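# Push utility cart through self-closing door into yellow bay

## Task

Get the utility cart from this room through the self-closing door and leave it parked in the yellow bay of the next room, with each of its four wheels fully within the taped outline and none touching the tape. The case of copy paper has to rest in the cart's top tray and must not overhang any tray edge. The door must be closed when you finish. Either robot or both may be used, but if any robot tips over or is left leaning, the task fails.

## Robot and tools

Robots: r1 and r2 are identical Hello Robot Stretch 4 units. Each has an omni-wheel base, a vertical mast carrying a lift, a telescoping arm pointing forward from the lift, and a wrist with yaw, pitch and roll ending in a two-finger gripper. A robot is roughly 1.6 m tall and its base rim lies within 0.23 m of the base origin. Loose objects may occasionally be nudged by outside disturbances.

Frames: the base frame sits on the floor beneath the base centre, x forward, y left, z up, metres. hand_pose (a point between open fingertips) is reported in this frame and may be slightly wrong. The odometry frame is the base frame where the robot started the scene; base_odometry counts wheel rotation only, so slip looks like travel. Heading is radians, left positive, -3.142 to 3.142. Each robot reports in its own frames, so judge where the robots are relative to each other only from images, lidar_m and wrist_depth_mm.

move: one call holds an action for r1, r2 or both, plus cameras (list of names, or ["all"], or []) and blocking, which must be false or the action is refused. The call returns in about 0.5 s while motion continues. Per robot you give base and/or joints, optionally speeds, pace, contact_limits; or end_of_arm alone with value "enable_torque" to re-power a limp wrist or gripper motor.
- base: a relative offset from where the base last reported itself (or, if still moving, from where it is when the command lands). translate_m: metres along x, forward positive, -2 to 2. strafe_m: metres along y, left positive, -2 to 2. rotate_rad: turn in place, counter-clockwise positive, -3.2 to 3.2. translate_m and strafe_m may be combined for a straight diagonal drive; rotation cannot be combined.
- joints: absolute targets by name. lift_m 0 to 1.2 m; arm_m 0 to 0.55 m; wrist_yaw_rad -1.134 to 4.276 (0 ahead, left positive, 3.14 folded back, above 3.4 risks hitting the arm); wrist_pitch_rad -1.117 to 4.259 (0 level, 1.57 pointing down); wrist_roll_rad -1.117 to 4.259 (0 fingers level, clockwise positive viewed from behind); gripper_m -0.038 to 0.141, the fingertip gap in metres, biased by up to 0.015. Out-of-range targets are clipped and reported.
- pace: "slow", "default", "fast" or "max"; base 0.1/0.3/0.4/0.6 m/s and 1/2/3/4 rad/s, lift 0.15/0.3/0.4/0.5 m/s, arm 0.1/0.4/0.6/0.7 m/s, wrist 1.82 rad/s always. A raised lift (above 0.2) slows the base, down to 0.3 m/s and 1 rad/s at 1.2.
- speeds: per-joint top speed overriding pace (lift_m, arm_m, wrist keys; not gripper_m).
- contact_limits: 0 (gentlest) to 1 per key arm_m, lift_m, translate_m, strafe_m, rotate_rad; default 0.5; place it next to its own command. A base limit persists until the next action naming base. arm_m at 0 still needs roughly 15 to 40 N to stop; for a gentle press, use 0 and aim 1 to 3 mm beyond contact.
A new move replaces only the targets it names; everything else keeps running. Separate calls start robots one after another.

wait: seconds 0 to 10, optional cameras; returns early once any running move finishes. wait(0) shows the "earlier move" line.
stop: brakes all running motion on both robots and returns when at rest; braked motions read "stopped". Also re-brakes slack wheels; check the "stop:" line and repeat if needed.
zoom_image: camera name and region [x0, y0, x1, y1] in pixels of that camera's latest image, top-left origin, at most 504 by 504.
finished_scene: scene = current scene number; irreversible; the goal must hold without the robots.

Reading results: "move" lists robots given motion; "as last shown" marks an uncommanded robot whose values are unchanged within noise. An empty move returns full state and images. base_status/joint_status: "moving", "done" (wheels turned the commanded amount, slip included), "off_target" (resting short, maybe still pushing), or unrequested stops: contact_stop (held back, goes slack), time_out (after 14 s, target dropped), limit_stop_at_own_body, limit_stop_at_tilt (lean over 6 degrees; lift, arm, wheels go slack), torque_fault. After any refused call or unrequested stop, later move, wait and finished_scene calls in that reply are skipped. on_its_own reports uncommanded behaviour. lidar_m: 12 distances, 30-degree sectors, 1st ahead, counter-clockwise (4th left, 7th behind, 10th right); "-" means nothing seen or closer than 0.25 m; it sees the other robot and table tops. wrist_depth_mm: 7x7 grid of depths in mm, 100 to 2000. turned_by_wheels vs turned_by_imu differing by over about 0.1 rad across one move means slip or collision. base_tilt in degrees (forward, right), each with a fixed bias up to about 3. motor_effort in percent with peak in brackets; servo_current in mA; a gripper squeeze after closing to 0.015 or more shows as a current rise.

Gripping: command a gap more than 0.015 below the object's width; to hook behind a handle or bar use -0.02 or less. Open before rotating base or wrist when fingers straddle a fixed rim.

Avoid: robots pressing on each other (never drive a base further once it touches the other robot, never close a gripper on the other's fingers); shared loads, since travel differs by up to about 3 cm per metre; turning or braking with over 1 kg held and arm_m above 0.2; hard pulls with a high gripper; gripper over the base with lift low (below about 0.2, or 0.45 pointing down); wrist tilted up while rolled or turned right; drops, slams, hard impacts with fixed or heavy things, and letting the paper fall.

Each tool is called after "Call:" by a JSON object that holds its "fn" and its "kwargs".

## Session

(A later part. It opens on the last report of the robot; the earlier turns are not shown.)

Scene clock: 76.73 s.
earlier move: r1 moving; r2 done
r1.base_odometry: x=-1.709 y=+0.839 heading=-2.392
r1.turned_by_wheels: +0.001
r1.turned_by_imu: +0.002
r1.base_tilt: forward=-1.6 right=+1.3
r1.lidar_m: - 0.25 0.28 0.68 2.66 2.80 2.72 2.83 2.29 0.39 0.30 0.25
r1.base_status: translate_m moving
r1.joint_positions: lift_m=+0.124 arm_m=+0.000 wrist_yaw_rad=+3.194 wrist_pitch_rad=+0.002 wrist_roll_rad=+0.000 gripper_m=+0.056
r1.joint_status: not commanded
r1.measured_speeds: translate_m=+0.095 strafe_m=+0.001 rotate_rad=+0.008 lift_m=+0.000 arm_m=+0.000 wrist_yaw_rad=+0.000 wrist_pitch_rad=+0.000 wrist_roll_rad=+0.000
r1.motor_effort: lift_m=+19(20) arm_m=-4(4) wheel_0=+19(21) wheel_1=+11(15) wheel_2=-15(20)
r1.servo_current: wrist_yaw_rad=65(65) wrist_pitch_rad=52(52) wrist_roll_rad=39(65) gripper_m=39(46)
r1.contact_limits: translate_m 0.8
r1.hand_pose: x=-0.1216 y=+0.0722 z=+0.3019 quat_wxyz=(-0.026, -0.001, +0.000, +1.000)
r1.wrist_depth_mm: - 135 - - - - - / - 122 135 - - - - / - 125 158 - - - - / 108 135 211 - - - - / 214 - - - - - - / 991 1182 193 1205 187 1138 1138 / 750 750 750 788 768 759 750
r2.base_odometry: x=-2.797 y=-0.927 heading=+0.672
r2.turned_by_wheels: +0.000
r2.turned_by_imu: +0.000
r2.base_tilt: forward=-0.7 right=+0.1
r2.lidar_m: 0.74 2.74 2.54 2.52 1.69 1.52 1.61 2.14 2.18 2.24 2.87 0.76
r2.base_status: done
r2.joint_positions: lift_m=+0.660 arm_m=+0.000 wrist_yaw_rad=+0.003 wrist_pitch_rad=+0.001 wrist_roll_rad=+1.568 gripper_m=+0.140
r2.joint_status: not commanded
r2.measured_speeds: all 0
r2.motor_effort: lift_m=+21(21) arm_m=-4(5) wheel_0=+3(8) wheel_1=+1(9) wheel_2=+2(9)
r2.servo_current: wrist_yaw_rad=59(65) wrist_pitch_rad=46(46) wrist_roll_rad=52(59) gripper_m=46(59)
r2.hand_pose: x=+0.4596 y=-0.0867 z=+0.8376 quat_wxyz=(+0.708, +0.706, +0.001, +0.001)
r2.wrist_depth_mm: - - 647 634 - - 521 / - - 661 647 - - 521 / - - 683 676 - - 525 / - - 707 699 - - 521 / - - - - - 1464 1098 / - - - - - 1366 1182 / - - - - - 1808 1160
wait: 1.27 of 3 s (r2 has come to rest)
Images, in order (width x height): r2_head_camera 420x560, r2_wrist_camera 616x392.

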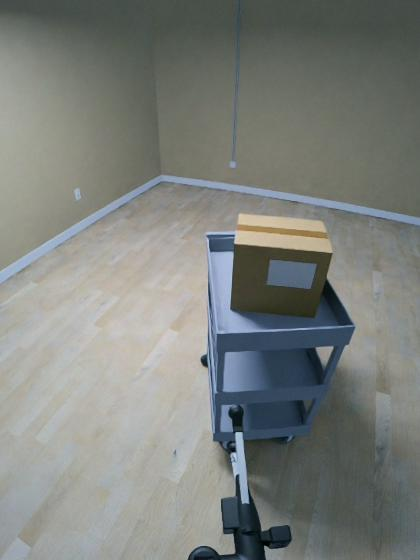

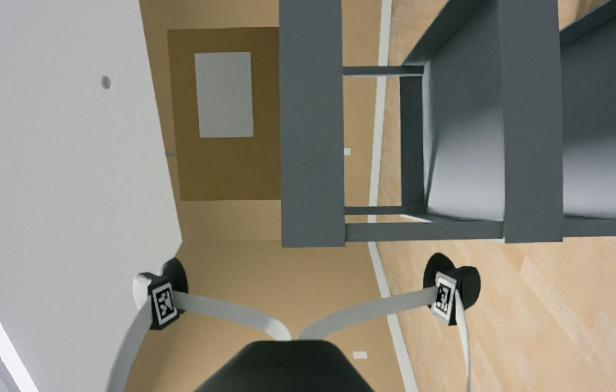

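Call:
{"fn": "move", "kwargs": {"r2": {"base":{"translate_m":0.2,"strafe_m":-0.155}}, "blocking": false}}

Call:
{"fn": "wait", "kwargs": {"seconds": 2, "cameras": ["r2_head_camera","r2_wrist_camera"]}}

Call:
{"fn": "wait", "kwargs": {"seconds": 2, "cameras": ["r2_head_camera","r2_wrist_camera"]}}

Scene clock: 84.10 s.
earlier move: r1 moving
move: r2 moving
r1.base_odometry: x=-2.249 y=+0.337 heading=-2.392
r1.turned_by_wheels: +0.000
r1.turned_by_imu: -0.001
r1.base_tilt: forward=-1.6 right=+1.3
r1.lidar_m: 0.26 0.25 - 0.25 0.33 3.56 3.49 0.56 0.72 1.92 2.26 3.09
r1.base_status: translate_m moving
r1.joint_positions: lift_m=+0.124 arm_m=+0.000 wrist_yaw_rad=+3.197 wrist_pitch_rad=+0.002 wrist_roll_rad=+0.000 gripper_m=+0.056
r1.joint_status: not commanded
r1.measured_speeds: translate_m=+0.101 strafe_m=-0.001 rotate_rad=-0.002 lift_m=+0.000 arm_m=+0.000 wrist_yaw_rad=+0.000 wrist_pitch_rad=+0.000 wrist_roll_rad=+0.000
r1.motor_effort: lift_m=+19(20) arm_m=+5(5) wheel_0=+5(9) wheel_1=+13(13) wheel_2=-8(10)
r1.servo_current: wrist_yaw_rad=33(59) wrist_pitch_rad=46(52) wrist_roll_rad=46(59) gripper_m=39(52)
r1.contact_limits: translate_m 0.8
r1.hand_pose: x=-0.1219 y=+0.0715 z=+0.3019 quat_wxyz=(-0.027, -0.001, +0.000, +1.000)
r1.wrist_depth_mm: - 133 132 - - - - / - 116 133 - - - - / - 114 138 - - - - / - 134 185 - - - - / 205 741 - - - - - / 213 1008 194 1205 187 1138 1118 / 216 647 750 788 788 768 750
r2.base_odometry: x=-2.763 y=-0.927 heading=+0.672
r2.turned_by_wheels: -0.001
r2.turned_by_imu: +0.001
r2.base_tilt: forward=-0.7 right=+0.1
r2.lidar_m: 0.71 2.73 2.55 2.53 1.43 0.83 1.66 2.16 2.17 2.23 2.86 0.74
r2.base_status: translate_m moving; strafe_m moving
r2.joint_positions: lift_m=+0.660 arm_m=+0.000 wrist_yaw_rad=+0.003 wrist_pitch_rad=+0.001 wrist_roll_rad=+1.568 gripper_m=+0.140
r2.joint_status: not commanded
r2.measured_speeds: translate_m=+0.103 strafe_m=-0.081 rotate_rad=-0.006 lift_m=+0.000 arm_m=+0.000 wrist_yaw_rad=+0.000 wrist_pitch_rad=+0.000 wrist_roll_rad=+0.000
r2.motor_effort: lift_m=+21(21) arm_m=-4(5) wheel_0=+11(14) wheel_1=-6(6) wheel_2=-10(12)
r2.servo_current: wrist_yaw_rad=52(52) wrist_pitch_rad=39(39) wrist_roll_rad=26(65) gripper_m=46(52)
r2.hand_pose: x=+0.4596 y=-0.0867 z=+0.8376 quat_wxyz=(+0.708, +0.706, +0.001, +0.001)
r2.wrist_depth_mm: - - - 615 - - 500 / - - 634 627 - - 496 / - - 654 654 - - 500 / - - 683 668 - - 504 / - - - - - 508 1060 / - - - - - 1430 1182 / - - - - - 1756 1160
pictures: none

Scene clock: 85.83 s.
earlier move: r1 moving; r2 done
r1.base_odometry: x=-2.342 y=+0.251 heading=-2.392
r1.turned_by_wheels: +0.000
r1.turned_by_imu: +0.000
r1.base_tilt: forward=-1.6 right=+1.3
r1.lidar_m: 0.97 0.25 3.23 0.25 0.28 0.98 3.65 0.66 0.89 2.18 2.24 3.06
r1.base_status: translate_m moving
r1.joint_positions: lift_m=+0.124 arm_m=+0.000 wrist_yaw_rad=+3.196 wrist_pitch_rad=+0.002 wrist_roll_rad=+0.000 gripper_m=+0.056
r1.joint_status: not commanded
r1.measured_speeds: all 0
r1.motor_effort: lift_m=+19(20) arm_m=+4(5) wheel_0=+5(9) wheel_1=+8(13) wheel_2=-3(10)
r1.servo_current: wrist_yaw_rad=65(72) wrist_pitch_rad=46(52) wrist_roll_rad=65(65) gripper_m=39(52)
r1.contact_limits: translate_m 0.8
r1.hand_pose: x=-0.1219 y=+0.0715 z=+0.3019 quat_wxyz=(-0.027, -0.001, +0.000, +1.000)
r1.wrist_depth_mm: - 133 133 - - - - / - 112 132 - - - - / - 114 138 - - - - / - 134 186 - - - - / 205 798 - - - - - / 213 809 193 1182 188 1138 1138 / 217 151 750 809 788 768 750
r2.base_odometry: x=-2.544 y=-0.924 heading=+0.672
r2.turned_by_wheels: +0.000
r2.turned_by_imu: +0.001
r2.base_tilt: forward=-0.7 right=+0.1
r2.lidar_m: 0.54 2.79 2.62 2.69 1.66 1.01 1.87 2.27 2.13 2.18 2.79 0.58
r2.base_status: done
r2.joint_positions: lift_m=+0.660 arm_m=+0.000 wrist_yaw_rad=+0.003 wrist_pitch_rad=+0.001 wrist_roll_rad=+1.568 gripper_m=+0.140
r2.joint_status: not commanded
r2.measured_speeds: all 0
r2.motor_effort: lift_m=+21(21) arm_m=-4(5) wheel_0=+2(14) wheel_1=-5(8) wheel_2=-3(14)
r2.servo_current: wrist_yaw_rad=46(59) wrist_pitch_rad=39(46) wrist_roll_rad=52(65) gripper_m=52(59)
r2.hand_pose: x=+0.4596 y=-0.0867 z=+0.8377 quat_wxyz=(+0.708, +0.706, +0.001, +0.001)
r2.wrist_depth_mm: - - - - - 1708 477 / - - 449 - - - - / - 462 459 - - - - / - 484 480 - - - - / - 492 496 - 917 - - / - - 504 158 329 204 - / - - - - - 1808 -
wait: 1.73 of 2 s (r2 has come to rest)
Images, in order (width x height): r2_head_camera 420x560, r2_wrist_camera 616x392.

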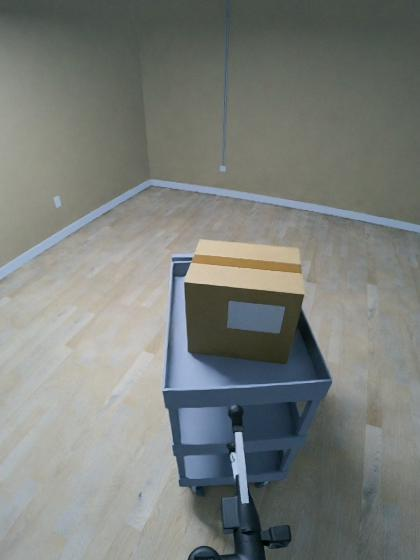

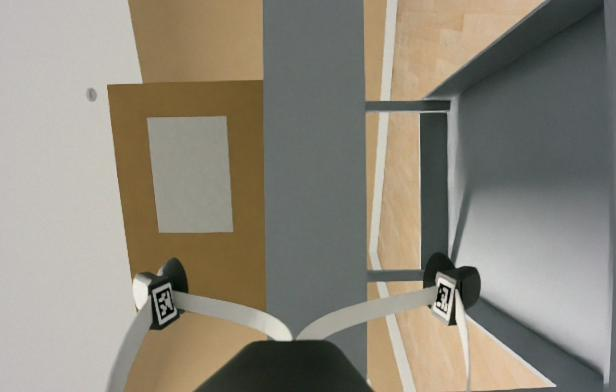

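Scene clock: 85.87 s.
earlier move: r1 done
r1.base_odometry: x=-2.342 y=+0.251 heading=-2.392
r1.turned_by_wheels: +0.000
r1.turned_by_imu: +0.000
r1.base_tilt: forward=-1.6 right=+1.3
r1.lidar_m: 0.97 0.25 3.23 0.25 0.31 0.98 3.65 0.67 0.89 2.15 2.27 3.05
r1.base_status: done
r1.joint_positions: lift_m=+0.124 arm_m=+0.000 wrist_yaw_rad=+3.196 wrist_pitch_rad=+0.002 wrist_roll_rad=+0.000 gripper_m=+0.056
r1.joint_status: not commanded
r1.measured_speeds: all 0
r1.motor_effort: lift_m=+19(20) arm_m=+4(5) wheel_0=+3(9) wheel_1=+8(13) wheel_2=-3(10)
r1.servo_current: wrist_yaw_rad=65(72) wrist_pitch_rad=46(52) wrist_roll_rad=65(65) gripper_m=39(52)
r1.contact_limits: translate_m 0.8
r1.hand_pose: x=-0.1219 y=+0.0715 z=+0.3019 quat_wxyz=(-0.027, -0.001, +0.000, +1.000)
r1.wrist_depth_mm: - 133 133 - - - - / - 112 133 - - - - / - 114 138 - - - - / - 134 186 - - - - / 206 809 - - - - - / 213 798 194 1182 187 1118 1098 / 218 151 750 788 778 759 759
r2.base_odometry: x=-2.544 y=-0.924 heading=+0.672
r2.turned_by_wheels: +0.000
r2.turned_by_imu: +0.000
r2.base_tilt: forward=-0.7 right=+0.1
r2.lidar_m: 0.53 2.79 2.60 2.68 1.65 0.99 1.89 2.30 2.15 2.18 2.80 0.57
r2.base_status: done
r2.joint_positions: lift_m=+0.660 arm_m=+0.000 wrist_yaw_rad=+0.003 wrist_pitch_rad=+0.001 wrist_roll_rad=+1.568 gripper_m=+0.140
r2.joint_status: not commanded
r2.measured_speeds: all 0
r2.motor_effort: lift_m=+21(21) arm_m=-5(5) wheel_0=+3(14) wheel_1=-5(8) wheel_2=-3(14)
r2.servo_current: wrist_yaw_rad=46(59) wrist_pitch_rad=39(46) wrist_roll_rad=52(65) gripper_m=52(59)
r2.hand_pose: x=+0.4596 y=-0.0867 z=+0.8377 quat_wxyz=(+0.708, +0.706, +0.001, +0.001)
r2.wrist_depth_mm: - - - - - 1661 480 / - - 452 - - - - / - 462 462 - - - - / - 480 477 - - - - / - 500 496 - 917 - - / - - 504 158 330 204 - / - - - - - 1808 -
wait: 0.03 of 2 s (r1 has come to rest)
Images, in order (width x height): r2_head_camera 420x560, r2_wrist_camera 616x392.

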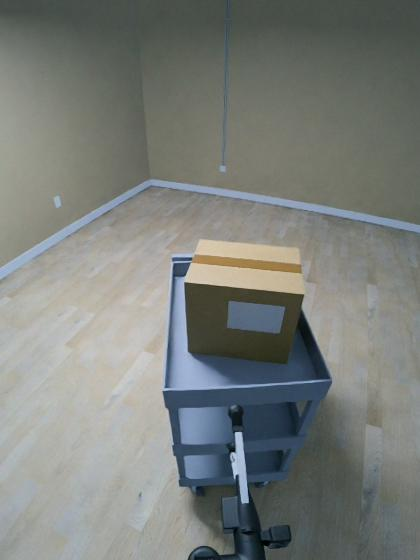

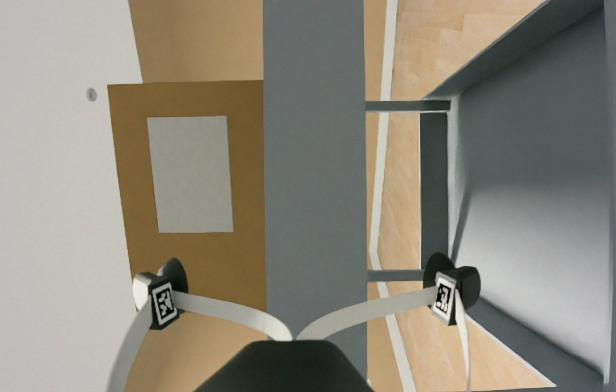

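Call:
{"fn": "move", "kwargs": {"r1": {"base":{"strafe_m":0.55},"pace":"slow","contact_limits":{"strafe_m":0.8}}, "r2": {"base":{"translate_m":0.2,"strafe_m":-0.02},"pace":"slow"}, "blocking": false}}

Call:
{"fn": "wait", "kwargs": {"seconds": 3}}

Call:
{"fn": "move", "kwargs": {"r2": {"joints":{"gripper_m":0.0}}, "blocking": false}}

Call:
{"fn": "wait", "kwargs": {"seconds": 2, "cameras": ["r2_wrist_camera"]}}

Call:
{"fn": "wait", "kwargs": {"seconds": 3, "cameras": ["r2_head_camera","r2_head_left_camera","r1_head_left_camera","r1_head_right_camera"]}}

Scene clock: 94.53 s.
move: r1 moving; r2 moving
r1.base_odometry: x=-2.332 y=+0.241 heading=-2.393
r1.turned_by_wheels: +0.000
r1.turned_by_imu: -0.001
r1.base_tilt: forward=-1.6 right=+1.3
r1.lidar_m: 0.99 0.25 3.27 0.25 0.30 0.94 3.62 0.69 0.90 2.19 2.28 3.09
r1.base_status: strafe_m moving
r1.joint_positions: lift_m=+0.124 arm_m=+0.000 wrist_yaw_rad=+3.196 wrist_pitch_rad=+0.002 wrist_roll_rad=+0.000 gripper_m=+0.056
r1.joint_status: not commanded
r1.measured_speeds: translate_m=-0.001 strafe_m=+0.056 rotate_rad=+0.003 lift_m=+0.000 arm_m=+0.000 wrist_yaw_rad=+0.000 wrist_pitch_rad=+0.000 wrist_roll_rad=+0.000
r1.motor_effort: lift_m=+19(20) arm_m=+4(5) wheel_0=-16(16) wheel_1=+11(15) wheel_2=-3(3)
r1.servo_current: wrist_yaw_rad=65(65) wrist_pitch_rad=39(46) wrist_roll_rad=46(59) gripper_m=39(52)
r1.contact_limits: strafe_m 0.8
r1.hand_pose: x=-0.1219 y=+0.0715 z=+0.3019 quat_wxyz=(-0.027, -0.001, +0.000, +1.000)
r1.wrist_depth_mm: - 133 133 - - - - / - 112 133 - - - - / - 114 139 - - - - / - 134 186 - - - - / 205 798 - - - - - / 214 854 194 1160 187 1138 1138 / 217 152 750 788 788 768 768
r2.base_odometry: x=-2.533 y=-0.917 heading=+0.672
r2.turned_by_wheels: +0.000
r2.turned_by_imu: +0.001
r2.base_tilt: forward=-0.7 right=+0.1
r2.lidar_m: 0.53 2.80 2.60 2.67 1.67 1.00 1.91 2.29 2.13 2.19 2.78 0.57
r2.base_status: translate_m moving; strafe_m moving
r2.joint_positions: lift_m=+0.660 arm_m=+0.000 wrist_yaw_rad=+0.003 wrist_pitch_rad=+0.001 wrist_roll_rad=+1.568 gripper_m=+0.140
r2.joint_status: not commanded
r2.measured_speeds: translate_m=+0.048 strafe_m=-0.005 rotate_rad=+0.001 lift_m=+0.000 arm_m=+0.000 wrist_yaw_rad=+0.000 wrist_pitch_rad=+0.000 wrist_roll_rad=+0.000
r2.motor_effort: lift_m=+20(21) arm_m=-4(4) wheel_0=+3(8) wheel_1=+6(7) wheel_2=-8(9)
r2.servo_current: wrist_yaw_rad=46(52) wrist_pitch_rad=39(46) wrist_roll_rad=46(59) gripper_m=52(52)
r2.hand_pose: x=+0.4596 y=-0.0867 z=+0.8377 quat_wxyz=(+0.708, +0.706, +0.001, +0.001)
r2.wrist_depth_mm: - - - - - 1618 477 / - 439 439 - - - - / - 452 449 - - - - / - 473 462 - - - - / - 488 480 - - - - / - - 492 158 317 204 - / - - - - - 1808 -
pictures: none

Scene clock: 97.33 s.
earlier move: r1 moving; r2 done
r1.base_odometry: x=-2.147 y=+0.041 heading=-2.393
r1.turned_by_wheels: +0.000
r1.turned_by_imu: +0.000
r1.base_tilt: forward=-1.5 right=+1.2
r1.lidar_m: 1.20 0.25 0.26 - 0.25 0.42 3.65 0.84 0.84 2.42 2.58 1.26
r1.base_status: strafe_m moving
r1.joint_positions: lift_m=+0.124 arm_m=+0.000 wrist_yaw_rad=+3.196 wrist_pitch_rad=+0.002 wrist_roll_rad=+0.000 gripper_m=+0.056
r1.joint_status: not commanded
r1.measured_speeds: translate_m=+0.000 strafe_m=+0.100 rotate_rad=-0.002 lift_m=+0.000 arm_m=+0.000 wrist_yaw_rad=+0.000 wrist_pitch_rad=+0.000 wrist_roll_rad=+0.000
r1.motor_effort: lift_m=+19(20) arm_m=+4(5) wheel_0=-14(17) wheel_1=+8(15) wheel_2=-3(3)
r1.servo_current: wrist_yaw_rad=52(78) wrist_pitch_rad=46(52) wrist_roll_rad=52(72) gripper_m=33(52)
r1.contact_limits: strafe_m 0.8
r1.hand_pose: x=-0.1219 y=+0.0715 z=+0.3019 quat_wxyz=(-0.027, -0.001, +0.000, +1.000)
r1.wrist_depth_mm: - 133 132 - - - 317 / - 111 132 - - - 324 / - 114 139 - - - 330 / - 134 186 - - - 336 / 206 - - - - 1576 338 / 220 1205 194 1205 187 976 301 / 219 750 741 788 788 508 336
r2.base_odometry: x=-2.375 y=-0.815 heading=+0.672
r2.turned_by_wheels: +0.000
r2.turned_by_imu: +0.001
r2.base_tilt: forward=-0.7 right=+0.0
r2.lidar_m: 0.38 2.71 2.54 2.59 1.13 1.20 2.08 2.36 2.16 2.26 2.83 0.42
r2.base_status: done
r2.joint_positions: lift_m=+0.660 arm_m=+0.000 wrist_yaw_rad=-0.001 wrist_pitch_rad=+0.001 wrist_roll_rad=+1.569 gripper_m=+0.140
r2.joint_status: not commanded
r2.measured_speeds: all 0
r2.motor_effort: lift_m=+21(21) arm_m=+4(5) wheel_0=+5(10) wheel_1=+5(7) wheel_2=-6(15)
r2.servo_current: wrist_yaw_rad=59(65) wrist_pitch_rad=39(46) wrist_roll_rad=52(65) gripper_m=52(59)
r2.hand_pose: x=+0.4592 y=-0.0877 z=+0.8376 quat_wxyz=(+0.708, +0.706, +0.000, -0.001)
r2.wrist_depth_mm: - - 293 175 - 1661 - / 298 300 297 176 177 - - / 312 310 310 178 178 - - / 329 327 324 180 - 788 - / 345 338 336 181 181 788 - / - 353 183 182 183 193 - / - 373 370 - - 1708 -
wait: 2.80 of 3 s (r2 has come to rest)
pictures: none

Scene clock: 97.83 s.
earlier move: r1 moving
move: r2 moving
r1.base_odometry: x=-2.113 y=+0.005 heading=-2.393
r1.turned_by_wheels: +0.000
r1.turned_by_imu: +0.000
r1.base_tilt: forward=-1.6 right=+1.2
r1.lidar_m: 1.22 0.25 0.25 - 0.25 0.35 3.65 0.91 0.90 2.39 2.59 1.23
r1.base_status: strafe_m moving
r1.joint_positions: lift_m=+0.124 arm_m=+0.000 wrist_yaw_rad=+3.196 wrist_pitch_rad=+0.002 wrist_roll_rad=+0.000 gripper_m=+0.056
r1.joint_status: not commanded
r1.measured_speeds: translate_m=-0.002 strafe_m=+0.100 rotate_rad=+0.009 lift_m=+0.000 arm_m=+0.000 wrist_yaw_rad=+0.000 wrist_pitch_rad=+0.000 wrist_roll_rad=+0.000
r1.motor_effort: lift_m=+19(19) arm_m=+4(5) wheel_0=-15(18) wheel_1=+9(11) wheel_2=-2(3)
r1.servo_current: wrist_yaw_rad=52(65) wrist_pitch_rad=39(46) wrist_roll_rad=59(59) gripper_m=46(46)
r1.contact_limits: strafe_m 0.8
r1.hand_pose: x=-0.1219 y=+0.0715 z=+0.3019 quat_wxyz=(-0.027, -0.001, +0.000, +1.000)
r1.wrist_depth_mm: - 132 132 - - 466 267 / - 112 133 - - 421 270 / - 115 138 - - 433 253 / - 134 186 - - 436 256 / 205 - - - - 504 254 / 220 1205 193 1205 188 439 278 / 218 759 750 788 778 340 278
r2.base_odometry: x=-2.375 y=-0.815 heading=+0.672
r2.turned_by_wheels: +0.000
r2.turned_by_imu: +0.000
r2.base_tilt: forward=-0.7 right=+0.1
r2.lidar_m: 0.38 2.72 2.54 2.60 1.12 1.20 2.09 2.35 2.19 2.23 2.85 0.41
r2.base_status: not commanded
r2.joint_positions: lift_m=+0.660 arm_m=+0.000 wrist_yaw_rad=-0.001 wrist_pitch_rad=+0.001 wrist_roll_rad=+1.569 gripper_m=+0.128
r2.joint_status: gripper_m moving
r2.measured_speeds: all 0
r2.motor_effort: lift_m=+21(21) arm_m=+4(4) wheel_0=+5(5) wheel_1=+5(5) wheel_2=-6(6)
r2.servo_current: wrist_yaw_rad=46(52) wrist_pitch_rad=46(46) wrist_roll_rad=52(59) gripper_m=111(124)
r2.hand_pose: x=+0.4592 y=-0.0877 z=+0.8376 quat_wxyz=(+0.708, +0.706, +0.000, -0.001)
r2.wrist_depth_mm: - - 293 175 - 1661 - / 300 301 298 177 177 - - / 312 314 310 178 178 778 - / 325 325 324 180 - 788 - / 345 338 226 181 - 778 - / - 353 184 183 183 204 - / - 375 373 - - 1661 -
pictures: none

Scene clock: 99.63 s.
earlier move: r1 moving; r2 done
r1.base_odometry: x=-1.990 y=-0.127 heading=-2.392
r1.turned_by_wheels: +0.000
r1.turned_by_imu: +0.001
r1.base_tilt: forward=-1.6 right=+1.3
r1.lidar_m: 1.29 0.31 0.25 - 0.25 0.25 0.60 3.72 1.06 2.42 2.80 1.26
r1.base_status: strafe_m moving
r1.joint_positions: lift_m=+0.124 arm_m=+0.000 wrist_yaw_rad=+3.196 wrist_pitch_rad=+0.002 wrist_roll_rad=+0.000 gripper_m=+0.056
r1.joint_status: not commanded
r1.measured_speeds: translate_m=-0.001 strafe_m=+0.091 rotate_rad=+0.004 lift_m=+0.000 arm_m=+0.000 wrist_yaw_rad=+0.000 wrist_pitch_rad=+0.000 wrist_roll_rad=+0.000
r1.motor_effort: lift_m=+19(20) arm_m=+4(5) wheel_0=-11(18) wheel_1=+9(11) wheel_2=+0(3)
r1.servo_current: wrist_yaw_rad=33(72) wrist_pitch_rad=39(52) wrist_roll_rad=59(65) gripper_m=46(46)
r1.contact_limits: strafe_m 0.8
r1.hand_pose: x=-0.1219 y=+0.0715 z=+0.3019 quat_wxyz=(-0.027, -0.001, +0.000, +1.000)
r1.wrist_depth_mm: - 132 132 - 466 253 188 / - 112 133 - 480 256 189 / - 114 138 - 492 260 191 / - 134 186 - 442 260 193 / 206 - - - 449 262 193 / 220 1205 194 1182 187 263 193 / 218 759 759 798 402 216 194
r2.base_odometry: x=-2.375 y=-0.815 heading=+0.672
r2.turned_by_wheels: +0.000
r2.turned_by_imu: +0.000
r2.base_tilt: forward=-0.7 right=+0.1
r2.lidar_m: 0.37 2.74 2.55 2.61 1.24 1.25 2.07 2.35 2.18 2.26 2.87 0.40
r2.base_status: not commanded
r2.joint_positions: lift_m=+0.660 arm_m=+0.000 wrist_yaw_rad=-0.001 wrist_pitch_rad=+0.008 wrist_roll_rad=+1.569 gripper_m=+0.002
r2.joint_status: all done
r2.measured_speeds: all 0
r2.motor_effort: lift_m=+21(21) arm_m=+4(4) wheel_0=+3(5) wheel_1=+4(5) wheel_2=-3(6)
r2.servo_current: wrist_yaw_rad=46(59) wrist_pitch_rad=52(52) wrist_roll_rad=52(59) gripper_m=176(416)
r2.hand_pose: x=+0.4592 y=-0.0877 z=+0.8358 quat_wxyz=(+0.708, +0.706, +0.002, -0.003)
r2.wrist_depth_mm: 276 - 160 161 - 1661 - / 281 283 161 162 - - - / 293 296 163 163 - - - / 304 307 163 165 - - - / 319 319 165 166 - - - / 334 329 167 168 176 158 - / 351 347 168 - - 1618 -
wait: 1.80 of 2 s (r2 has come to rest)
Images, in order (width x height): r2_wrist_camera 616x392.

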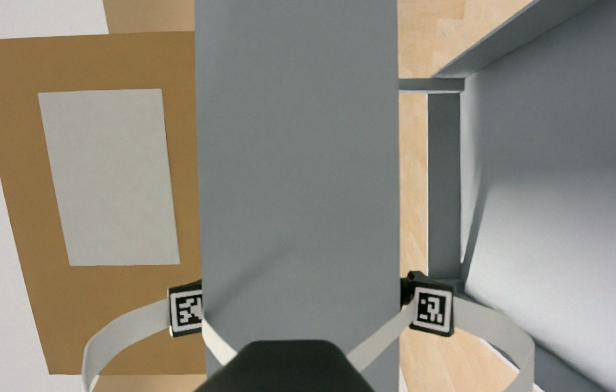

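Scene clock: 100.67 s.
earlier move: r1 done
r1.base_odometry: x=-1.967 y=-0.151 heading=-2.392
r1.turned_by_wheels: +0.000
r1.turned_by_imu: +0.000
r1.base_tilt: forward=-1.6 right=+1.3
r1.lidar_m: 1.34 0.32 0.25 - 0.25 0.25 0.52 3.75 1.07 2.45 2.84 1.26
r1.base_status: done
r1.joint_positions: lift_m=+0.124 arm_m=+0.000 wrist_yaw_rad=+3.196 wrist_pitch_rad=+0.002 wrist_roll_rad=+0.000 gripper_m=+0.056
r1.joint_status: not commanded
r1.measured_speeds: all 0
r1.motor_effort: lift_m=+20(20) arm_m=+4(5) wheel_0=-6(18) wheel_1=+9(12) wheel_2=+1(3)
r1.servo_current: wrist_yaw_rad=46(78) wrist_pitch_rad=46(52) wrist_roll_rad=46(65) gripper_m=39(46)
r1.contact_limits: strafe_m 0.8
r1.hand_pose: x=-0.1219 y=+0.0715 z=+0.3019 quat_wxyz=(-0.027, -0.001, +0.000, +1.000)
r1.wrist_depth_mm: - 133 132 - 410 241 183 / - 112 132 - 413 243 185 / - 115 138 - 418 245 187 / - 134 186 - 427 247 188 / 205 - - - 430 247 189 / 220 1205 194 1182 190 249 189 / 219 759 750 788 362 209 189
r2.base_odometry: x=-2.375 y=-0.815 heading=+0.672
r2.turned_by_wheels: +0.000
r2.turned_by_imu: +0.000
r2.base_tilt: forward=-0.7 right=+0.1
r2.lidar_m: 0.36 2.72 2.54 2.60 1.27 1.30 2.07 2.33 2.17 2.25 2.89 0.41
r2.base_status: not commanded
r2.joint_positions: lift_m=+0.660 arm_m=+0.000 wrist_yaw_rad=-0.001 wrist_pitch_rad=+0.008 wrist_roll_rad=+1.569 gripper_m=+0.002
r2.joint_status: all done
r2.measured_speeds: all 0
r2.motor_effort: lift_m=+21(21) arm_m=+4(4) wheel_0=+3(5) wheel_1=+5(5) wheel_2=-4(6)
r2.servo_current: wrist_yaw_rad=52(59) wrist_pitch_rad=52(52) wrist_roll_rad=46(59) gripper_m=176(416)
r2.hand_pose: x=+0.4592 y=-0.0877 z=+0.8358 quat_wxyz=(+0.708, +0.706, +0.002, -0.003)
r2.wrist_depth_mm: 277 - 160 161 - 1661 - / 282 285 161 162 - - - / 293 293 163 163 - - - / 304 307 163 165 - - - / 317 320 165 167 - - - / 334 329 167 167 175 158 - / 349 347 168 - - 1576 -
wait: 1.03 of 3 s (r1 has come to rest)
pictures: r1_head_left_camera, r1_head_right_camera, r2_head_camera, r2_head_left_camera
Images, in order (width x height): r1_head_left_camera 420x672, r1_head_right_camera 420x672, r2_head_camera 420x560, r2_head_left_camera 420x672.

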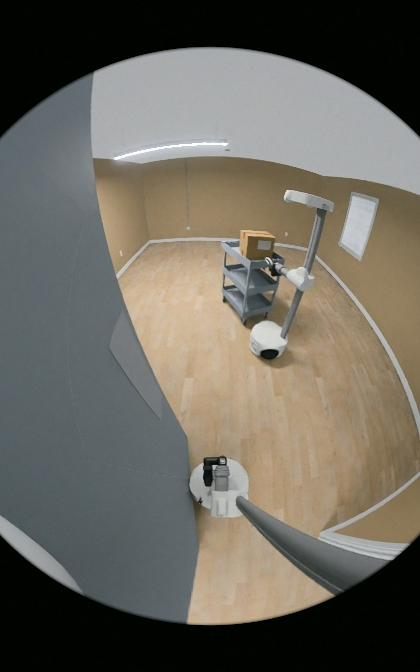

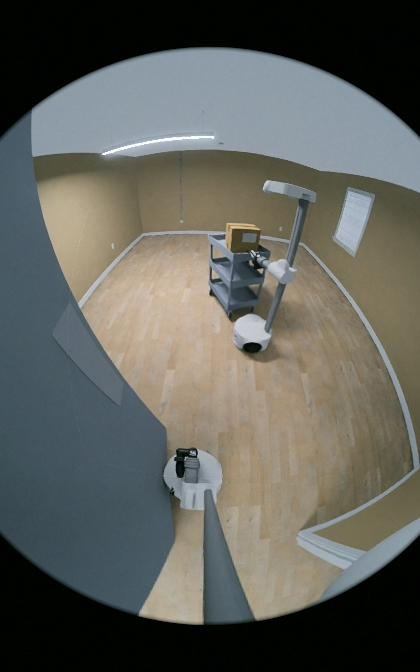

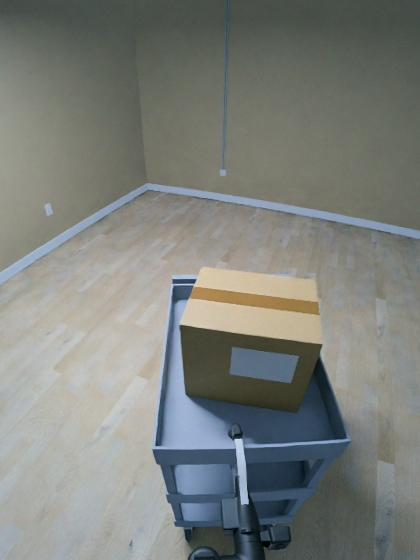

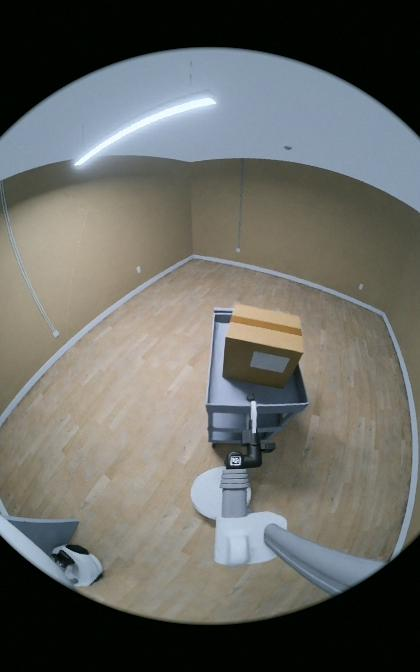

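Call:
{"fn": "move", "kwargs": {"r2": {"base":{"rotate_rad":-0.3},"pace":"slow"}, "blocking": false}}

Call:
{"fn": "wait", "kwargs": {"seconds": 2}}

Call:
{"fn": "move", "kwargs": {"r2": {"base":{"translate_m":-0.7,"strafe_m":-0.06}}, "blocking": false}}

Call:
{"fn": "wait", "kwargs": {"seconds": 3.5, "cameras": ["r2_head_camera","r2_head_left_camera","r1_head_left_camera","r1_head_right_camera"]}}

Scene clock: 125.43 s.
move: r2 moving
r1: as last shown
r1.motor_effort: lift_m=+19(20) arm_m=+4(5) wheel_0=-6(7) wheel_1=+9(9) wheel_2=+1(1)
r1.contact_limits: strafe_m 0.8
r2.base_odometry: x=-2.375 y=-0.815 heading=+0.548
r2.turned_by_wheels: -0.125
r2.turned_by_imu: -0.120
r2.base_tilt: forward=-0.7 right=+0.0
r2.lidar_m: 0.35 0.39 2.53 2.57 1.28 1.29 2.06 2.46 2.20 2.21 2.66 0.41
r2.base_status: rotate_rad moving
r2.joint_positions: lift_m=+0.660 arm_m=+0.000 wrist_yaw_rad=+0.012 wrist_pitch_rad=+0.008 wrist_roll_rad=+1.570 gripper_m=+0.002
r2.joint_status: not commanded
r2.measured_speeds: translate_m=+0.000 strafe_m=+0.000 rotate_rad=-0.497 lift_m=+0.000 arm_m=+0.000 wrist_yaw_rad=+0.004 wrist_pitch_rad=+0.000 wrist_roll_rad=+0.007
r2.motor_effort: lift_m=+21(21) arm_m=+4(4) wheel_0=+17(17) wheel_1=+8(8) wheel_2=+15(16)
r2.servo_current: wrist_yaw_rad=65(72) wrist_pitch_rad=52(59) wrist_roll_rad=46(59) gripper_m=169(182)
r2.hand_pose: x=+0.4603 y=-0.0839 z=+0.8358 quat_wxyz=(+0.708, +0.707, +0.007, +0.002)
r2.wrist_depth_mm: - - 175 175 - 1537 439 / 296 297 174 173 - 1661 - / 300 303 172 172 - - - / 307 310 170 171 - - - / 315 315 169 169 170 741 - / 325 324 168 168 173 167 - / 332 334 334 - 147 1576 -
pictures: none

Scene clock: 126.30 s.
earlier move: r2 done
r1.base_odometry: x=-1.967 y=-0.151 heading=-2.392
r1.turned_by_wheels: +0.000
r1.turned_by_imu: +0.000
r1.base_tilt: forward=-1.6 right=+1.2
r1.lidar_m: 1.34 0.34 0.25 - 0.25 0.25 0.55 3.70 1.08 2.44 2.83 1.26
r1.base_status: not commanded
r1.joint_positions: lift_m=+0.124 arm_m=+0.000 wrist_yaw_rad=+3.196 wrist_pitch_rad=+0.002 wrist_roll_rad=+0.000 gripper_m=+0.056
r1.joint_status: not commanded
r1.measured_speeds: all 0
r1.motor_effort: lift_m=+19(20) arm_m=+4(5) wheel_0=-6(7) wheel_1=+9(9) wheel_2=+0(1)
r1.servo_current: wrist_yaw_rad=52(65) wrist_pitch_rad=46(52) wrist_roll_rad=39(72) gripper_m=46(52)
r1.contact_limits: strafe_m 0.8
r1.hand_pose: x=-0.1219 y=+0.0715 z=+0.3019 quat_wxyz=(-0.027, -0.001, +0.000, +1.000)
r1.wrist_depth_mm: - 133 132 - 407 242 183 / - 112 132 - 418 244 185 / - 114 139 - 421 246 187 / - 134 186 - 427 247 188 / 206 - - - 433 248 189 / 220 1205 193 1182 190 249 189 / 219 750 759 788 359 210 189
r2.base_odometry: x=-2.375 y=-0.815 heading=+0.374
r2.turned_by_wheels: -0.174
r2.turned_by_imu: -0.169
r2.base_tilt: forward=-0.6 right=+0.0
r2.lidar_m: 0.31 0.33 2.58 2.55 1.29 1.28 2.06 2.22 2.22 2.19 2.42 0.43
r2.base_status: done
r2.joint_positions: lift_m=+0.660 arm_m=+0.000 wrist_yaw_rad=+0.008 wrist_pitch_rad=+0.008 wrist_roll_rad=+1.571 gripper_m=+0.002
r2.joint_status: not commanded
r2.measured_speeds: all 0
r2.motor_effort: lift_m=+20(21) arm_m=+4(4) wheel_0=+6(17) wheel_1=+4(8) wheel_2=+12(17)
r2.servo_current: wrist_yaw_rad=52(78) wrist_pitch_rad=52(59) wrist_roll_rad=39(59) gripper_m=163(182)
r2.hand_pose: x=+0.4599 y=-0.0852 z=+0.8358 quat_wxyz=(+0.707, +0.707, +0.005, +0.000)
r2.wrist_depth_mm: - - - - - 1537 1138 / - - - - - 1537 427 / - 345 349 - - 1708 - / 338 338 338 - - - - / 327 329 327 182 - - - / 317 320 177 173 177 167 - / 309 309 309 - - 691 -
wait: 0.87 of 2 s (r2 has come to rest)
pictures: none

Scene clock: 126.80 s.
move: r2 moving
r1: as last shown
r1.contact_limits: strafe_m 0.8
r2.base_odometry: x=-2.403 y=-0.829 heading=+0.375
r2.turned_by_wheels: +0.001
r2.turned_by_imu: +0.001
r2.base_tilt: forward=-0.6 right=+0.1
r2.lidar_m: 0.33 0.38 2.56 2.55 1.27 1.26 2.04 2.20 2.22 2.18 2.39 0.45
r2.base_status: translate_m moving; strafe_m moving
r2.joint_positions: lift_m=+0.660 arm_m=+0.000 wrist_yaw_rad=+0.009 wrist_pitch_rad=+0.008 wrist_roll_rad=+1.571 gripper_m=+0.002
r2.joint_status: not commanded
r2.measured_speeds: translate_m=-0.126 strafe_m=-0.007 rotate_rad=+0.001 lift_m=+0.000 arm_m=+0.000 wrist_yaw_rad=+0.000 wrist_pitch_rad=+0.000 wrist_roll_rad=+0.000
r2.motor_effort: lift_m=+21(21) arm_m=-4(4) wheel_0=-5(8) wheel_1=-11(11) wheel_2=+23(24)
r2.servo_current: wrist_yaw_rad=52(65) wrist_pitch_rad=46(59) wrist_roll_rad=39(52) gripper_m=176(182)
r2.hand_pose: x=+0.4601 y=-0.0849 z=+0.8357 quat_wxyz=(+0.707, +0.707, +0.006, +0.000)
r2.wrist_depth_mm: - - - - - 1537 1138 / - - - - - 1499 436 / - 353 353 - - 1708 - / 345 343 347 - - - - / 338 336 336 - - 798 - / 327 327 182 180 177 159 - / 320 319 320 - - 683 -
pictures: none

Scene clock: 130.13 s.
earlier move: r2 done
r1.base_odometry: x=-1.967 y=-0.151 heading=-2.392
r1.turned_by_wheels: +0.000
r1.turned_by_imu: +0.000
r1.base_tilt: forward=-1.6 right=+1.2
r1.lidar_m: 5.17 0.34 0.25 - 0.25 0.25 0.53 3.73 1.05 2.45 0.79 0.76
r1.base_status: not commanded
r1.joint_positions: lift_m=+0.124 arm_m=+0.000 wrist_yaw_rad=+3.196 wrist_pitch_rad=+0.002 wrist_roll_rad=+0.000 gripper_m=+0.056
r1.joint_status: not commanded
r1.measured_speeds: all 0
r1.motor_effort: lift_m=+19(20) arm_m=+4(5) wheel_0=-6(7) wheel_1=+9(9) wheel_2=+1(1)
r1.servo_current: wrist_yaw_rad=52(72) wrist_pitch_rad=39(52) wrist_roll_rad=39(65) gripper_m=46(52)
r1.contact_limits: strafe_m 0.8
r1.hand_pose: x=-0.1219 y=+0.0715 z=+0.3019 quat_wxyz=(-0.027, -0.001, +0.000, +1.000)
r1.wrist_depth_mm: - 133 133 - 410 241 183 / - 112 132 - 415 243 185 / - 114 139 - 421 246 187 / - 134 186 - 427 247 187 / 206 - - - 430 249 189 / 220 1229 194 1205 191 249 189 / 218 750 750 788 362 211 189
r2.base_odometry: x=-3.005 y=-1.126 heading=+0.373
r2.turned_by_wheels: -0.002
r2.turned_by_imu: -0.003
r2.base_tilt: forward=-0.7 right=+0.1
r2.lidar_m: 0.41 3.41 2.74 1.00 0.78 0.85 1.36 1.48 2.06 2.03 0.47 0.39
r2.base_status: done
r2.joint_positions: lift_m=+0.660 arm_m=+0.000 wrist_yaw_rad=-0.004 wrist_pitch_rad=+0.008 wrist_roll_rad=+1.571 gripper_m=+0.002
r2.joint_status: not commanded
r2.measured_speeds: all 0
r2.motor_effort: lift_m=+21(21) arm_m=-4(4) wheel_0=-5(15) wheel_1=-3(12) wheel_2=-1(24)
r2.servo_current: wrist_yaw_rad=52(65) wrist_pitch_rad=59(59) wrist_roll_rad=52(59) gripper_m=156(182)
r2.hand_pose: x=+0.4590 y=-0.0885 z=+0.8357 quat_wxyz=(+0.707, +0.707, +0.001, -0.004)
r2.wrist_depth_mm: 257 260 146 145 146 - - / 273 276 151 152 - - - / 294 297 159 156 158 759 - / 319 320 164 164 - - - / 359 347 173 171 173 676 - / - 368 180 179 178 165 - / - - - - - 1618 -
wait: 3.33 of 3.5 s (r2 has come to rest)
pictures: r1_head_left_camera, r1_head_right_camera, r2_head_camera, r2_head_left_camera
Images, in order (width x height): r1_head_left_camera 420x672, r1_head_right_camera 420x672, r2_head_camera 420x560, r2_head_left_camera 420x672.

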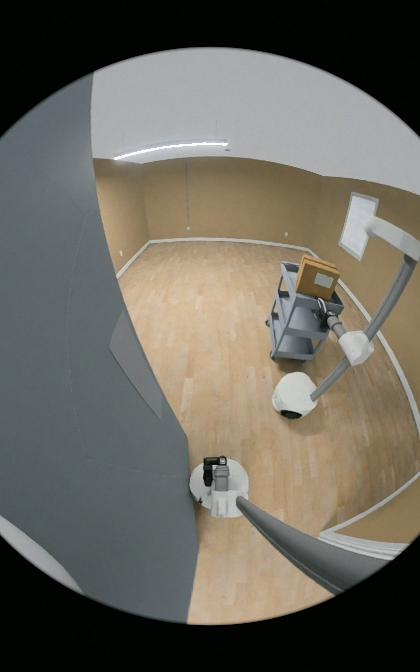

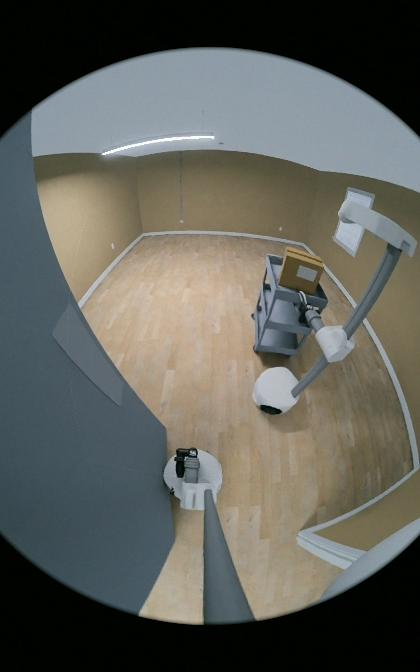

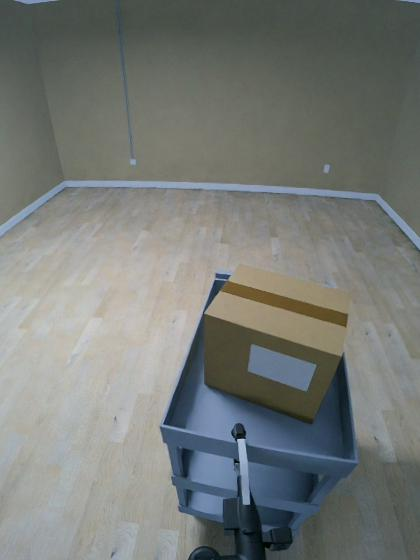

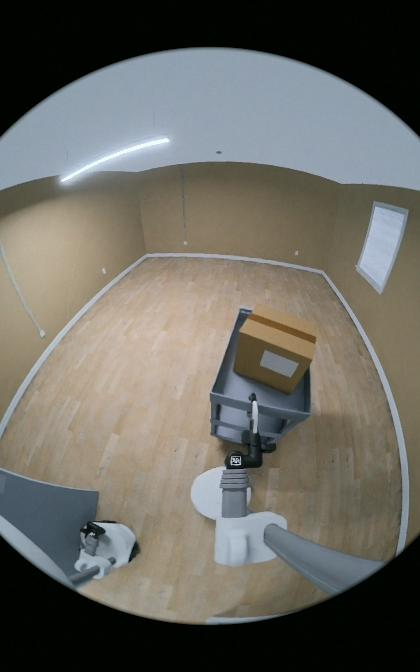

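Call:
{"fn": "move", "kwargs": {"r2": {"base":{"translate_m":-0.5,"strafe_m":0.14}}, "blocking": false}}

Call:
{"fn": "wait", "kwargs": {"seconds": 3, "cameras": ["r2_head_camera","r2_head_left_camera"]}}

Scene clock: 153.00 s.
move: r2 moving
r1: as last shown
r1.contact_limits: strafe_m 0.8
r2.base_odometry: x=-3.037 y=-1.129 heading=+0.372
r2.turned_by_wheels: -0.001
r2.turned_by_imu: -0.001
r2.base_tilt: forward=-0.6 right=+0.1
r2.lidar_m: 0.42 3.39 2.73 1.01 0.74 0.84 1.30 1.45 2.06 2.03 0.48 0.39
r2.base_status: translate_m moving; strafe_m moving
r2.joint_positions: lift_m=+0.660 arm_m=+0.000 wrist_yaw_rad=-0.005 wrist_pitch_rad=+0.008 wrist_roll_rad=+1.570 gripper_m=+0.002
r2.joint_status: not commanded
r2.measured_speeds: translate_m=-0.122 strafe_m=+0.032 rotate_rad=-0.003 lift_m=+0.000 arm_m=+0.000 wrist_yaw_rad=-0.001 wrist_pitch_rad=+0.000 wrist_roll_rad=+0.000
r2.motor_effort: lift_m=+21(21) arm_m=-4(4) wheel_0=-18(19) wheel_1=-8(9) wheel_2=+14(15)
r2.servo_current: wrist_yaw_rad=46(59) wrist_pitch_rad=52(52) wrist_roll_rad=46(52) gripper_m=156(163)
r2.hand_pose: x=+0.4589 y=-0.0889 z=+0.8357 quat_wxyz=(+0.707, +0.707, +0.001, -0.005)
r2.wrist_depth_mm: 260 263 150 148 - - - / 276 277 154 155 - 732 - / 297 297 160 158 161 759 - / 320 320 167 165 - - - / 355 349 174 173 175 699 - / - 366 180 180 177 162 - / - - - - - 1576 -
pictures: none

Scene clock: 155.67 s.
earlier move: r2 done
r1.base_odometry: x=-1.967 y=-0.151 heading=-2.392
r1.turned_by_wheels: +0.000
r1.turned_by_imu: +0.000
r1.base_tilt: forward=-1.6 right=+1.3
r1.lidar_m: 5.17 0.34 0.25 - 0.25 0.25 0.54 3.71 1.07 0.43 0.40 0.84
r1.base_status: not commanded
r1.joint_positions: lift_m=+0.124 arm_m=+0.000 wrist_yaw_rad=+3.196 wrist_pitch_rad=+0.002 wrist_roll_rad=+0.000 gripper_m=+0.056
r1.joint_status: not commanded
r1.measured_speeds: all 0
r1.motor_effort: lift_m=+19(20) arm_m=+4(5) wheel_0=-6(7) wheel_1=+9(9) wheel_2=+1(1)
r1.servo_current: wrist_yaw_rad=46(72) wrist_pitch_rad=46(52) wrist_roll_rad=52(72) gripper_m=39(52)
r1.contact_limits: strafe_m 0.8
r1.hand_pose: x=-0.1219 y=+0.0715 z=+0.3019 quat_wxyz=(-0.027, -0.001, +0.000, +1.000)
r1.wrist_depth_mm: - 133 132 - 410 240 185 / - 112 133 - 415 243 186 / - 114 139 - 418 245 187 / - 134 185 - 427 246 187 / 205 - - - 433 248 189 / 220 1205 193 1182 191 248 189 / 218 759 750 788 362 210 189
r2.base_odometry: x=-3.521 y=-1.177 heading=+0.372
r2.turned_by_wheels: +0.000
r2.turned_by_imu: -0.004
r2.base_tilt: forward=-0.6 right=+0.1
r2.lidar_m: 0.40 3.34 0.88 0.42 0.47 3.84 0.83 0.93 1.41 2.10 0.35 0.35
r2.base_status: done
r2.joint_positions: lift_m=+0.660 arm_m=+0.000 wrist_yaw_rad=-0.009 wrist_pitch_rad=+0.008 wrist_roll_rad=+1.570 gripper_m=+0.002
r2.joint_status: not commanded
r2.measured_speeds: all 0
r2.motor_effort: lift_m=+21(21) arm_m=-4(4) wheel_0=-6(23) wheel_1=-5(10) wheel_2=+0(15)
r2.servo_current: wrist_yaw_rad=65(72) wrist_pitch_rad=52(59) wrist_roll_rad=46(59) gripper_m=156(169)
r2.hand_pose: x=+0.4585 y=-0.0899 z=+0.8357 quat_wxyz=(+0.707, +0.707, +0.000, -0.006)
r2.wrist_depth_mm: 218 216 - - - - - / 244 249 - 103 103 - - / 286 286 111 112 113 - - / 355 345 125 126 130 530 - / - - 147 144 146 1499 455 / - - 179 168 173 165 - / - - - - - 1618 1078
wait: 2.67 of 3 s (r2 has come to rest)
Images, in order (width x height): r2_head_camera 420x560, r2_head_left_camera 420x672.

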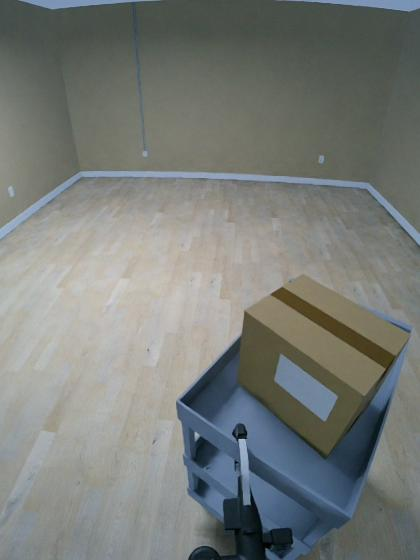

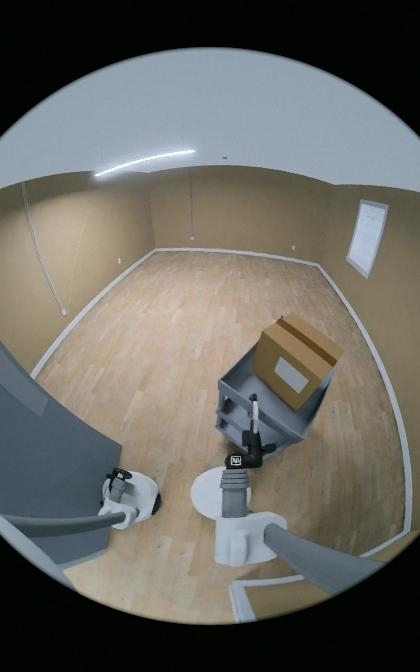

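Call:
{"fn": "move", "kwargs": {"r1": {"base":{"strafe_m":0.15},"pace":"slow","contact_limits":{"strafe_m":0.9}}, "blocking": false}}

Call:
{"fn": "wait", "kwargs": {"seconds": 2.5, "cameras": ["r1_head_left_camera","r1_head_right_camera"]}}

Scene clock: 178.97 s.
move: r1 moving
r1.base_odometry: x=-1.958 y=-0.162 heading=-2.391
r1.turned_by_wheels: +0.000
r1.turned_by_imu: +0.000
r1.base_tilt: forward=-1.6 right=+1.3
r1.lidar_m: 5.16 0.34 0.25 - 0.25 0.25 0.50 3.71 1.08 0.45 0.44 0.86
r1.base_status: strafe_m moving
r1.joint_positions: lift_m=+0.124 arm_m=+0.000 wrist_yaw_rad=+3.196 wrist_pitch_rad=+0.002 wrist_roll_rad=+0.000 gripper_m=+0.056
r1.joint_status: not commanded
r1.measured_speeds: translate_m=+0.000 strafe_m=+0.056 rotate_rad=-0.001 lift_m=+0.000 arm_m=+0.000 wrist_yaw_rad=+0.000 wrist_pitch_rad=+0.000 wrist_roll_rad=+0.000
r1.motor_effort: lift_m=+19(20) arm_m=+4(4) wheel_0=-14(14) wheel_1=+16(17) wheel_2=+0(1)
r1.servo_current: wrist_yaw_rad=46(65) wrist_pitch_rad=46(52) wrist_roll_rad=39(59) gripper_m=39(46)
r1.contact_limits: strafe_m 0.9
r1.hand_pose: x=-0.1219 y=+0.0715 z=+0.3019 quat_wxyz=(-0.027, -0.001, +0.000, +1.000)
r1.wrist_depth_mm: - 133 133 - 394 237 182 / - 111 133 - 402 240 183 / - 114 139 - 404 242 186 / - 134 186 - 413 243 187 / 206 - - - 379 244 187 / 220 1205 193 1182 188 247 188 / 219 759 759 153 379 208 187
r2: as last shown
r2.turned_by_imu: +0.000
r2.motor_effort: lift_m=+21(21) arm_m=-4(4) wheel_0=-6(6) wheel_1=-5(6) wheel_2=-1(1)
pictures: none

Scene clock: 181.10 s.
earlier move: r1 done
r1.base_odometry: x=-1.866 y=-0.260 heading=-2.391
r1.turned_by_wheels: +0.000
r1.turned_by_imu: +0.000
r1.base_tilt: forward=-1.6 right=+1.3
r1.lidar_m: 5.14 0.34 0.25 - 0.25 0.25 0.49 3.74 1.08 0.46 0.44 0.87
r1.base_status: done
r1.joint_positions: lift_m=+0.124 arm_m=+0.000 wrist_yaw_rad=+3.196 wrist_pitch_rad=+0.002 wrist_roll_rad=+0.000 gripper_m=+0.056
r1.joint_status: not commanded
r1.measured_speeds: all 0
r1.motor_effort: lift_m=+19(20) arm_m=+4(4) wheel_0=-29(34) wheel_1=+33(37) wheel_2=+8(9)
r1.servo_current: wrist_yaw_rad=59(72) wrist_pitch_rad=46(52) wrist_roll_rad=39(72) gripper_m=39(46)
r1.contact_limits: strafe_m 0.9
r1.hand_pose: x=-0.1219 y=+0.0715 z=+0.3019 quat_wxyz=(-0.027, -0.001, +0.000, +1.000)
r1.wrist_depth_mm: - 135 - - 353 232 173 / - 122 135 - 355 224 175 / - 125 159 - 359 237 175 / 108 135 211 - 362 226 177 / 213 - - 1983 364 228 178 / 991 1205 194 1098 190 229 178 / 750 768 768 153 340 205 178
r2.base_odometry: x=-3.521 y=-1.177 heading=+0.372
r2.turned_by_wheels: +0.000
r2.turned_by_imu: +0.000
r2.base_tilt: forward=-0.7 right=+0.1
r2.lidar_m: 0.39 3.34 0.90 0.47 0.49 3.83 0.88 0.92 1.38 2.11 0.38 0.35
r2.base_status: not commanded
r2.joint_positions: lift_m=+0.660 arm_m=+0.000 wrist_yaw_rad=-0.009 wrist_pitch_rad=+0.008 wrist_roll_rad=+1.570 gripper_m=+0.002
r2.joint_status: not commanded
r2.measured_speeds: all 0
r2.motor_effort: lift_m=+21(21) arm_m=-4(4) wheel_0=-6(6) wheel_1=-5(6) wheel_2=-1(1)
r2.servo_current: wrist_yaw_rad=59(78) wrist_pitch_rad=46(59) wrist_roll_rad=59(59) gripper_m=150(169)
r2.hand_pose: x=+0.4585 y=-0.0899 z=+0.8357 quat_wxyz=(+0.707, +0.707, +0.000, -0.006)
r2.wrist_depth_mm: 219 216 - - - - - / 245 248 - 103 103 - - / 285 287 111 112 113 - - / 357 345 125 126 130 539 - / - - 147 144 146 1464 455 / - - 180 168 173 165 - / - - - - - 1576 1078
wait: 2.13 of 2.5 s (r1 has come to rest)
Images, in order (width x height): r1_head_left_camera 420x672, r1_head_right_camera 420x672.

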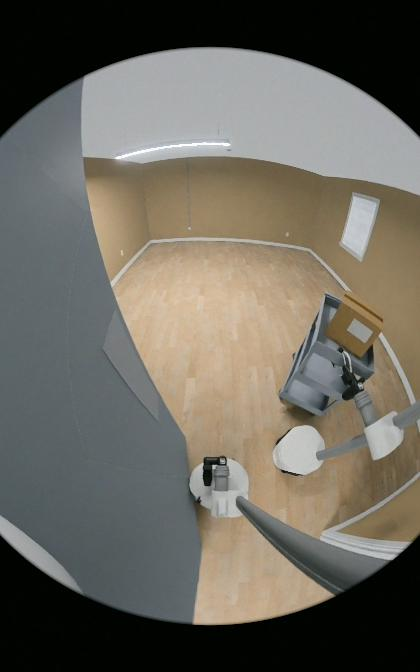

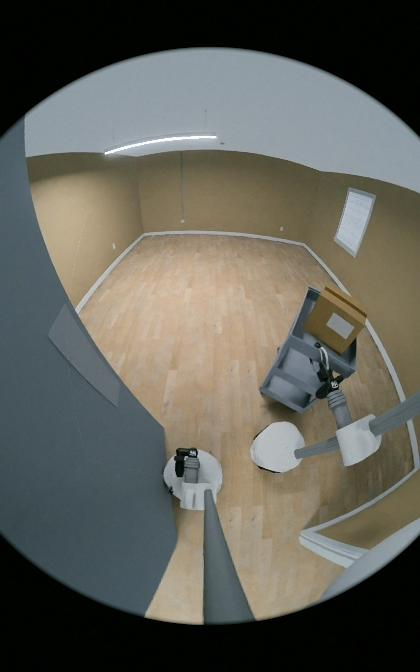

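Call:
{"fn": "move", "kwargs": {"r2": {"base":{"translate_m":-0.5,"strafe_m":0.13}}, "blocking": false}}

Call:
{"fn": "wait", "kwargs": {"seconds": 3, "cameras": ["r2_head_camera","r2_head_left_camera"]}}

Scene clock: 186.83 s.
move: r2 moving
r1: as last shown
r1.motor_effort: lift_m=+20(20) arm_m=+4(4) wheel_0=-29(30) wheel_1=+34(34) wheel_2=+8(8)
r1.contact_limits: strafe_m 0.9
r2.base_odometry: x=-3.553 y=-1.181 heading=+0.371
r2.turned_by_wheels: -0.001
r2.turned_by_imu: -0.001
r2.base_tilt: forward=-0.6 right=+0.1
r2.lidar_m: 0.40 3.35 0.88 0.44 0.47 3.81 0.84 0.89 1.36 2.11 0.35 0.34
r2.base_status: translate_m moving; strafe_m moving
r2.joint_positions: lift_m=+0.660 arm_m=+0.000 wrist_yaw_rad=-0.009 wrist_pitch_rad=+0.008 wrist_roll_rad=+1.570 gripper_m=+0.002
r2.joint_status: not commanded
r2.measured_speeds: translate_m=-0.120 strafe_m=+0.033 rotate_rad=+0.001 lift_m=+0.000 arm_m=+0.000 wrist_yaw_rad=+0.000 wrist_pitch_rad=+0.000 wrist_roll_rad=+0.000
r2.motor_effort: lift_m=+21(21) arm_m=-4(4) wheel_0=-16(18) wheel_1=-8(8) wheel_2=+13(14)
r2.servo_current: wrist_yaw_rad=65(72) wrist_pitch_rad=52(59) wrist_roll_rad=52(72) gripper_m=156(163)
r2.hand_pose: x=+0.4585 y=-0.0899 z=+0.8357 quat_wxyz=(+0.707, +0.707, +0.000, -0.006)
r2.wrist_depth_mm: 220 218 - - - - - / 246 250 102 103 104 - - / 285 287 113 114 - - - / 353 340 130 128 132 564 - / - - 149 145 148 1499 442 / - - 180 169 173 165 - / - - - - - 1618 1060
pictures: none

Scene clock: 189.50 s.
earlier move: r2 done
r1.base_odometry: x=-1.866 y=-0.260 heading=-2.391
r1.turned_by_wheels: +0.000
r1.turned_by_imu: +0.000
r1.base_tilt: forward=-1.6 right=+1.3
r1.lidar_m: 5.16 0.37 0.25 - 0.25 0.26 0.47 0.57 0.43 0.49 0.49 3.88
r1.base_status: not commanded
r1.joint_positions: lift_m=+0.124 arm_m=+0.000 wrist_yaw_rad=+3.196 wrist_pitch_rad=+0.002 wrist_roll_rad=+0.000 gripper_m=+0.056
r1.joint_status: not commanded
r1.measured_speeds: all 0
r1.motor_effort: lift_m=+19(20) arm_m=+4(4) wheel_0=-29(30) wheel_1=+34(34) wheel_2=+8(8)
r1.servo_current: wrist_yaw_rad=46(65) wrist_pitch_rad=46(52) wrist_roll_rad=52(78) gripper_m=39(52)
r1.contact_limits: strafe_m 0.9
r1.hand_pose: x=-0.1219 y=+0.0715 z=+0.3019 quat_wxyz=(-0.027, -0.001, +0.000, +1.000)
r1.wrist_depth_mm: - 134 - - 349 232 173 / - 122 135 - 353 224 174 / - 125 159 - 357 238 176 / 108 135 211 - 364 226 176 / 213 - - 1863 364 228 178 / 1008 1205 194 1098 191 228 177 / 768 750 759 153 340 205 178
r2.base_odometry: x=-4.034 y=-1.238 heading=+0.372
r2.turned_by_wheels: +0.000
r2.turned_by_imu: -0.002
r2.base_tilt: forward=-0.7 right=+0.1
r2.lidar_m: 0.41 0.50 0.43 0.70 0.73 3.31 3.27 0.44 0.56 2.17 0.33 0.33
r2.base_status: done
r2.joint_positions: lift_m=+0.660 arm_m=+0.000 wrist_yaw_rad=-0.009 wrist_pitch_rad=+0.008 wrist_roll_rad=+1.570 gripper_m=+0.002
r2.joint_status: not commanded
r2.measured_speeds: all 0
r2.motor_effort: lift_m=+21(21) arm_m=-4(4) wheel_0=-4(21) wheel_1=-4(10) wheel_2=+2(15)
r2.servo_current: wrist_yaw_rad=59(72) wrist_pitch_rad=52(59) wrist_roll_rad=46(72) gripper_m=156(163)
r2.hand_pose: x=+0.4585 y=-0.0899 z=+0.8357 quat_wxyz=(+0.707, +0.707, +0.000, -0.006)
r2.wrist_depth_mm: 215 219 - - - - - / 242 246 - - - - - / 285 289 109 107 107 - - / 379 349 120 122 125 - - / - - 144 141 142 1499 442 / - - 179 166 173 166 - / - - - - - 1576 -
wait: 2.67 of 3 s (r2 has come to rest)
Images, in order (width x height): r2_head_camera 420x560, r2_head_left_camera 420x672.

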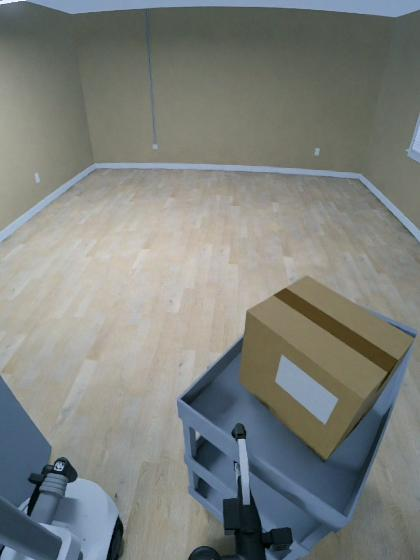

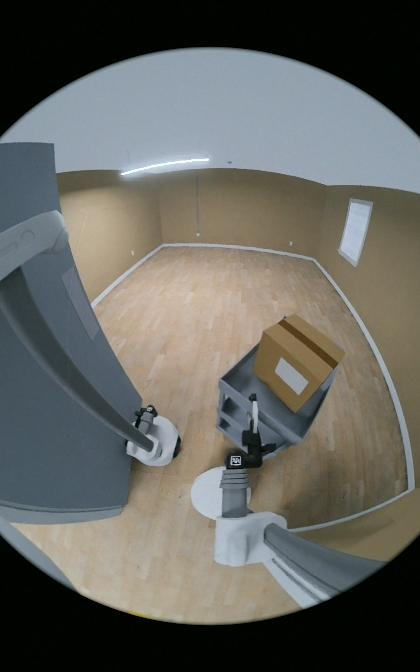

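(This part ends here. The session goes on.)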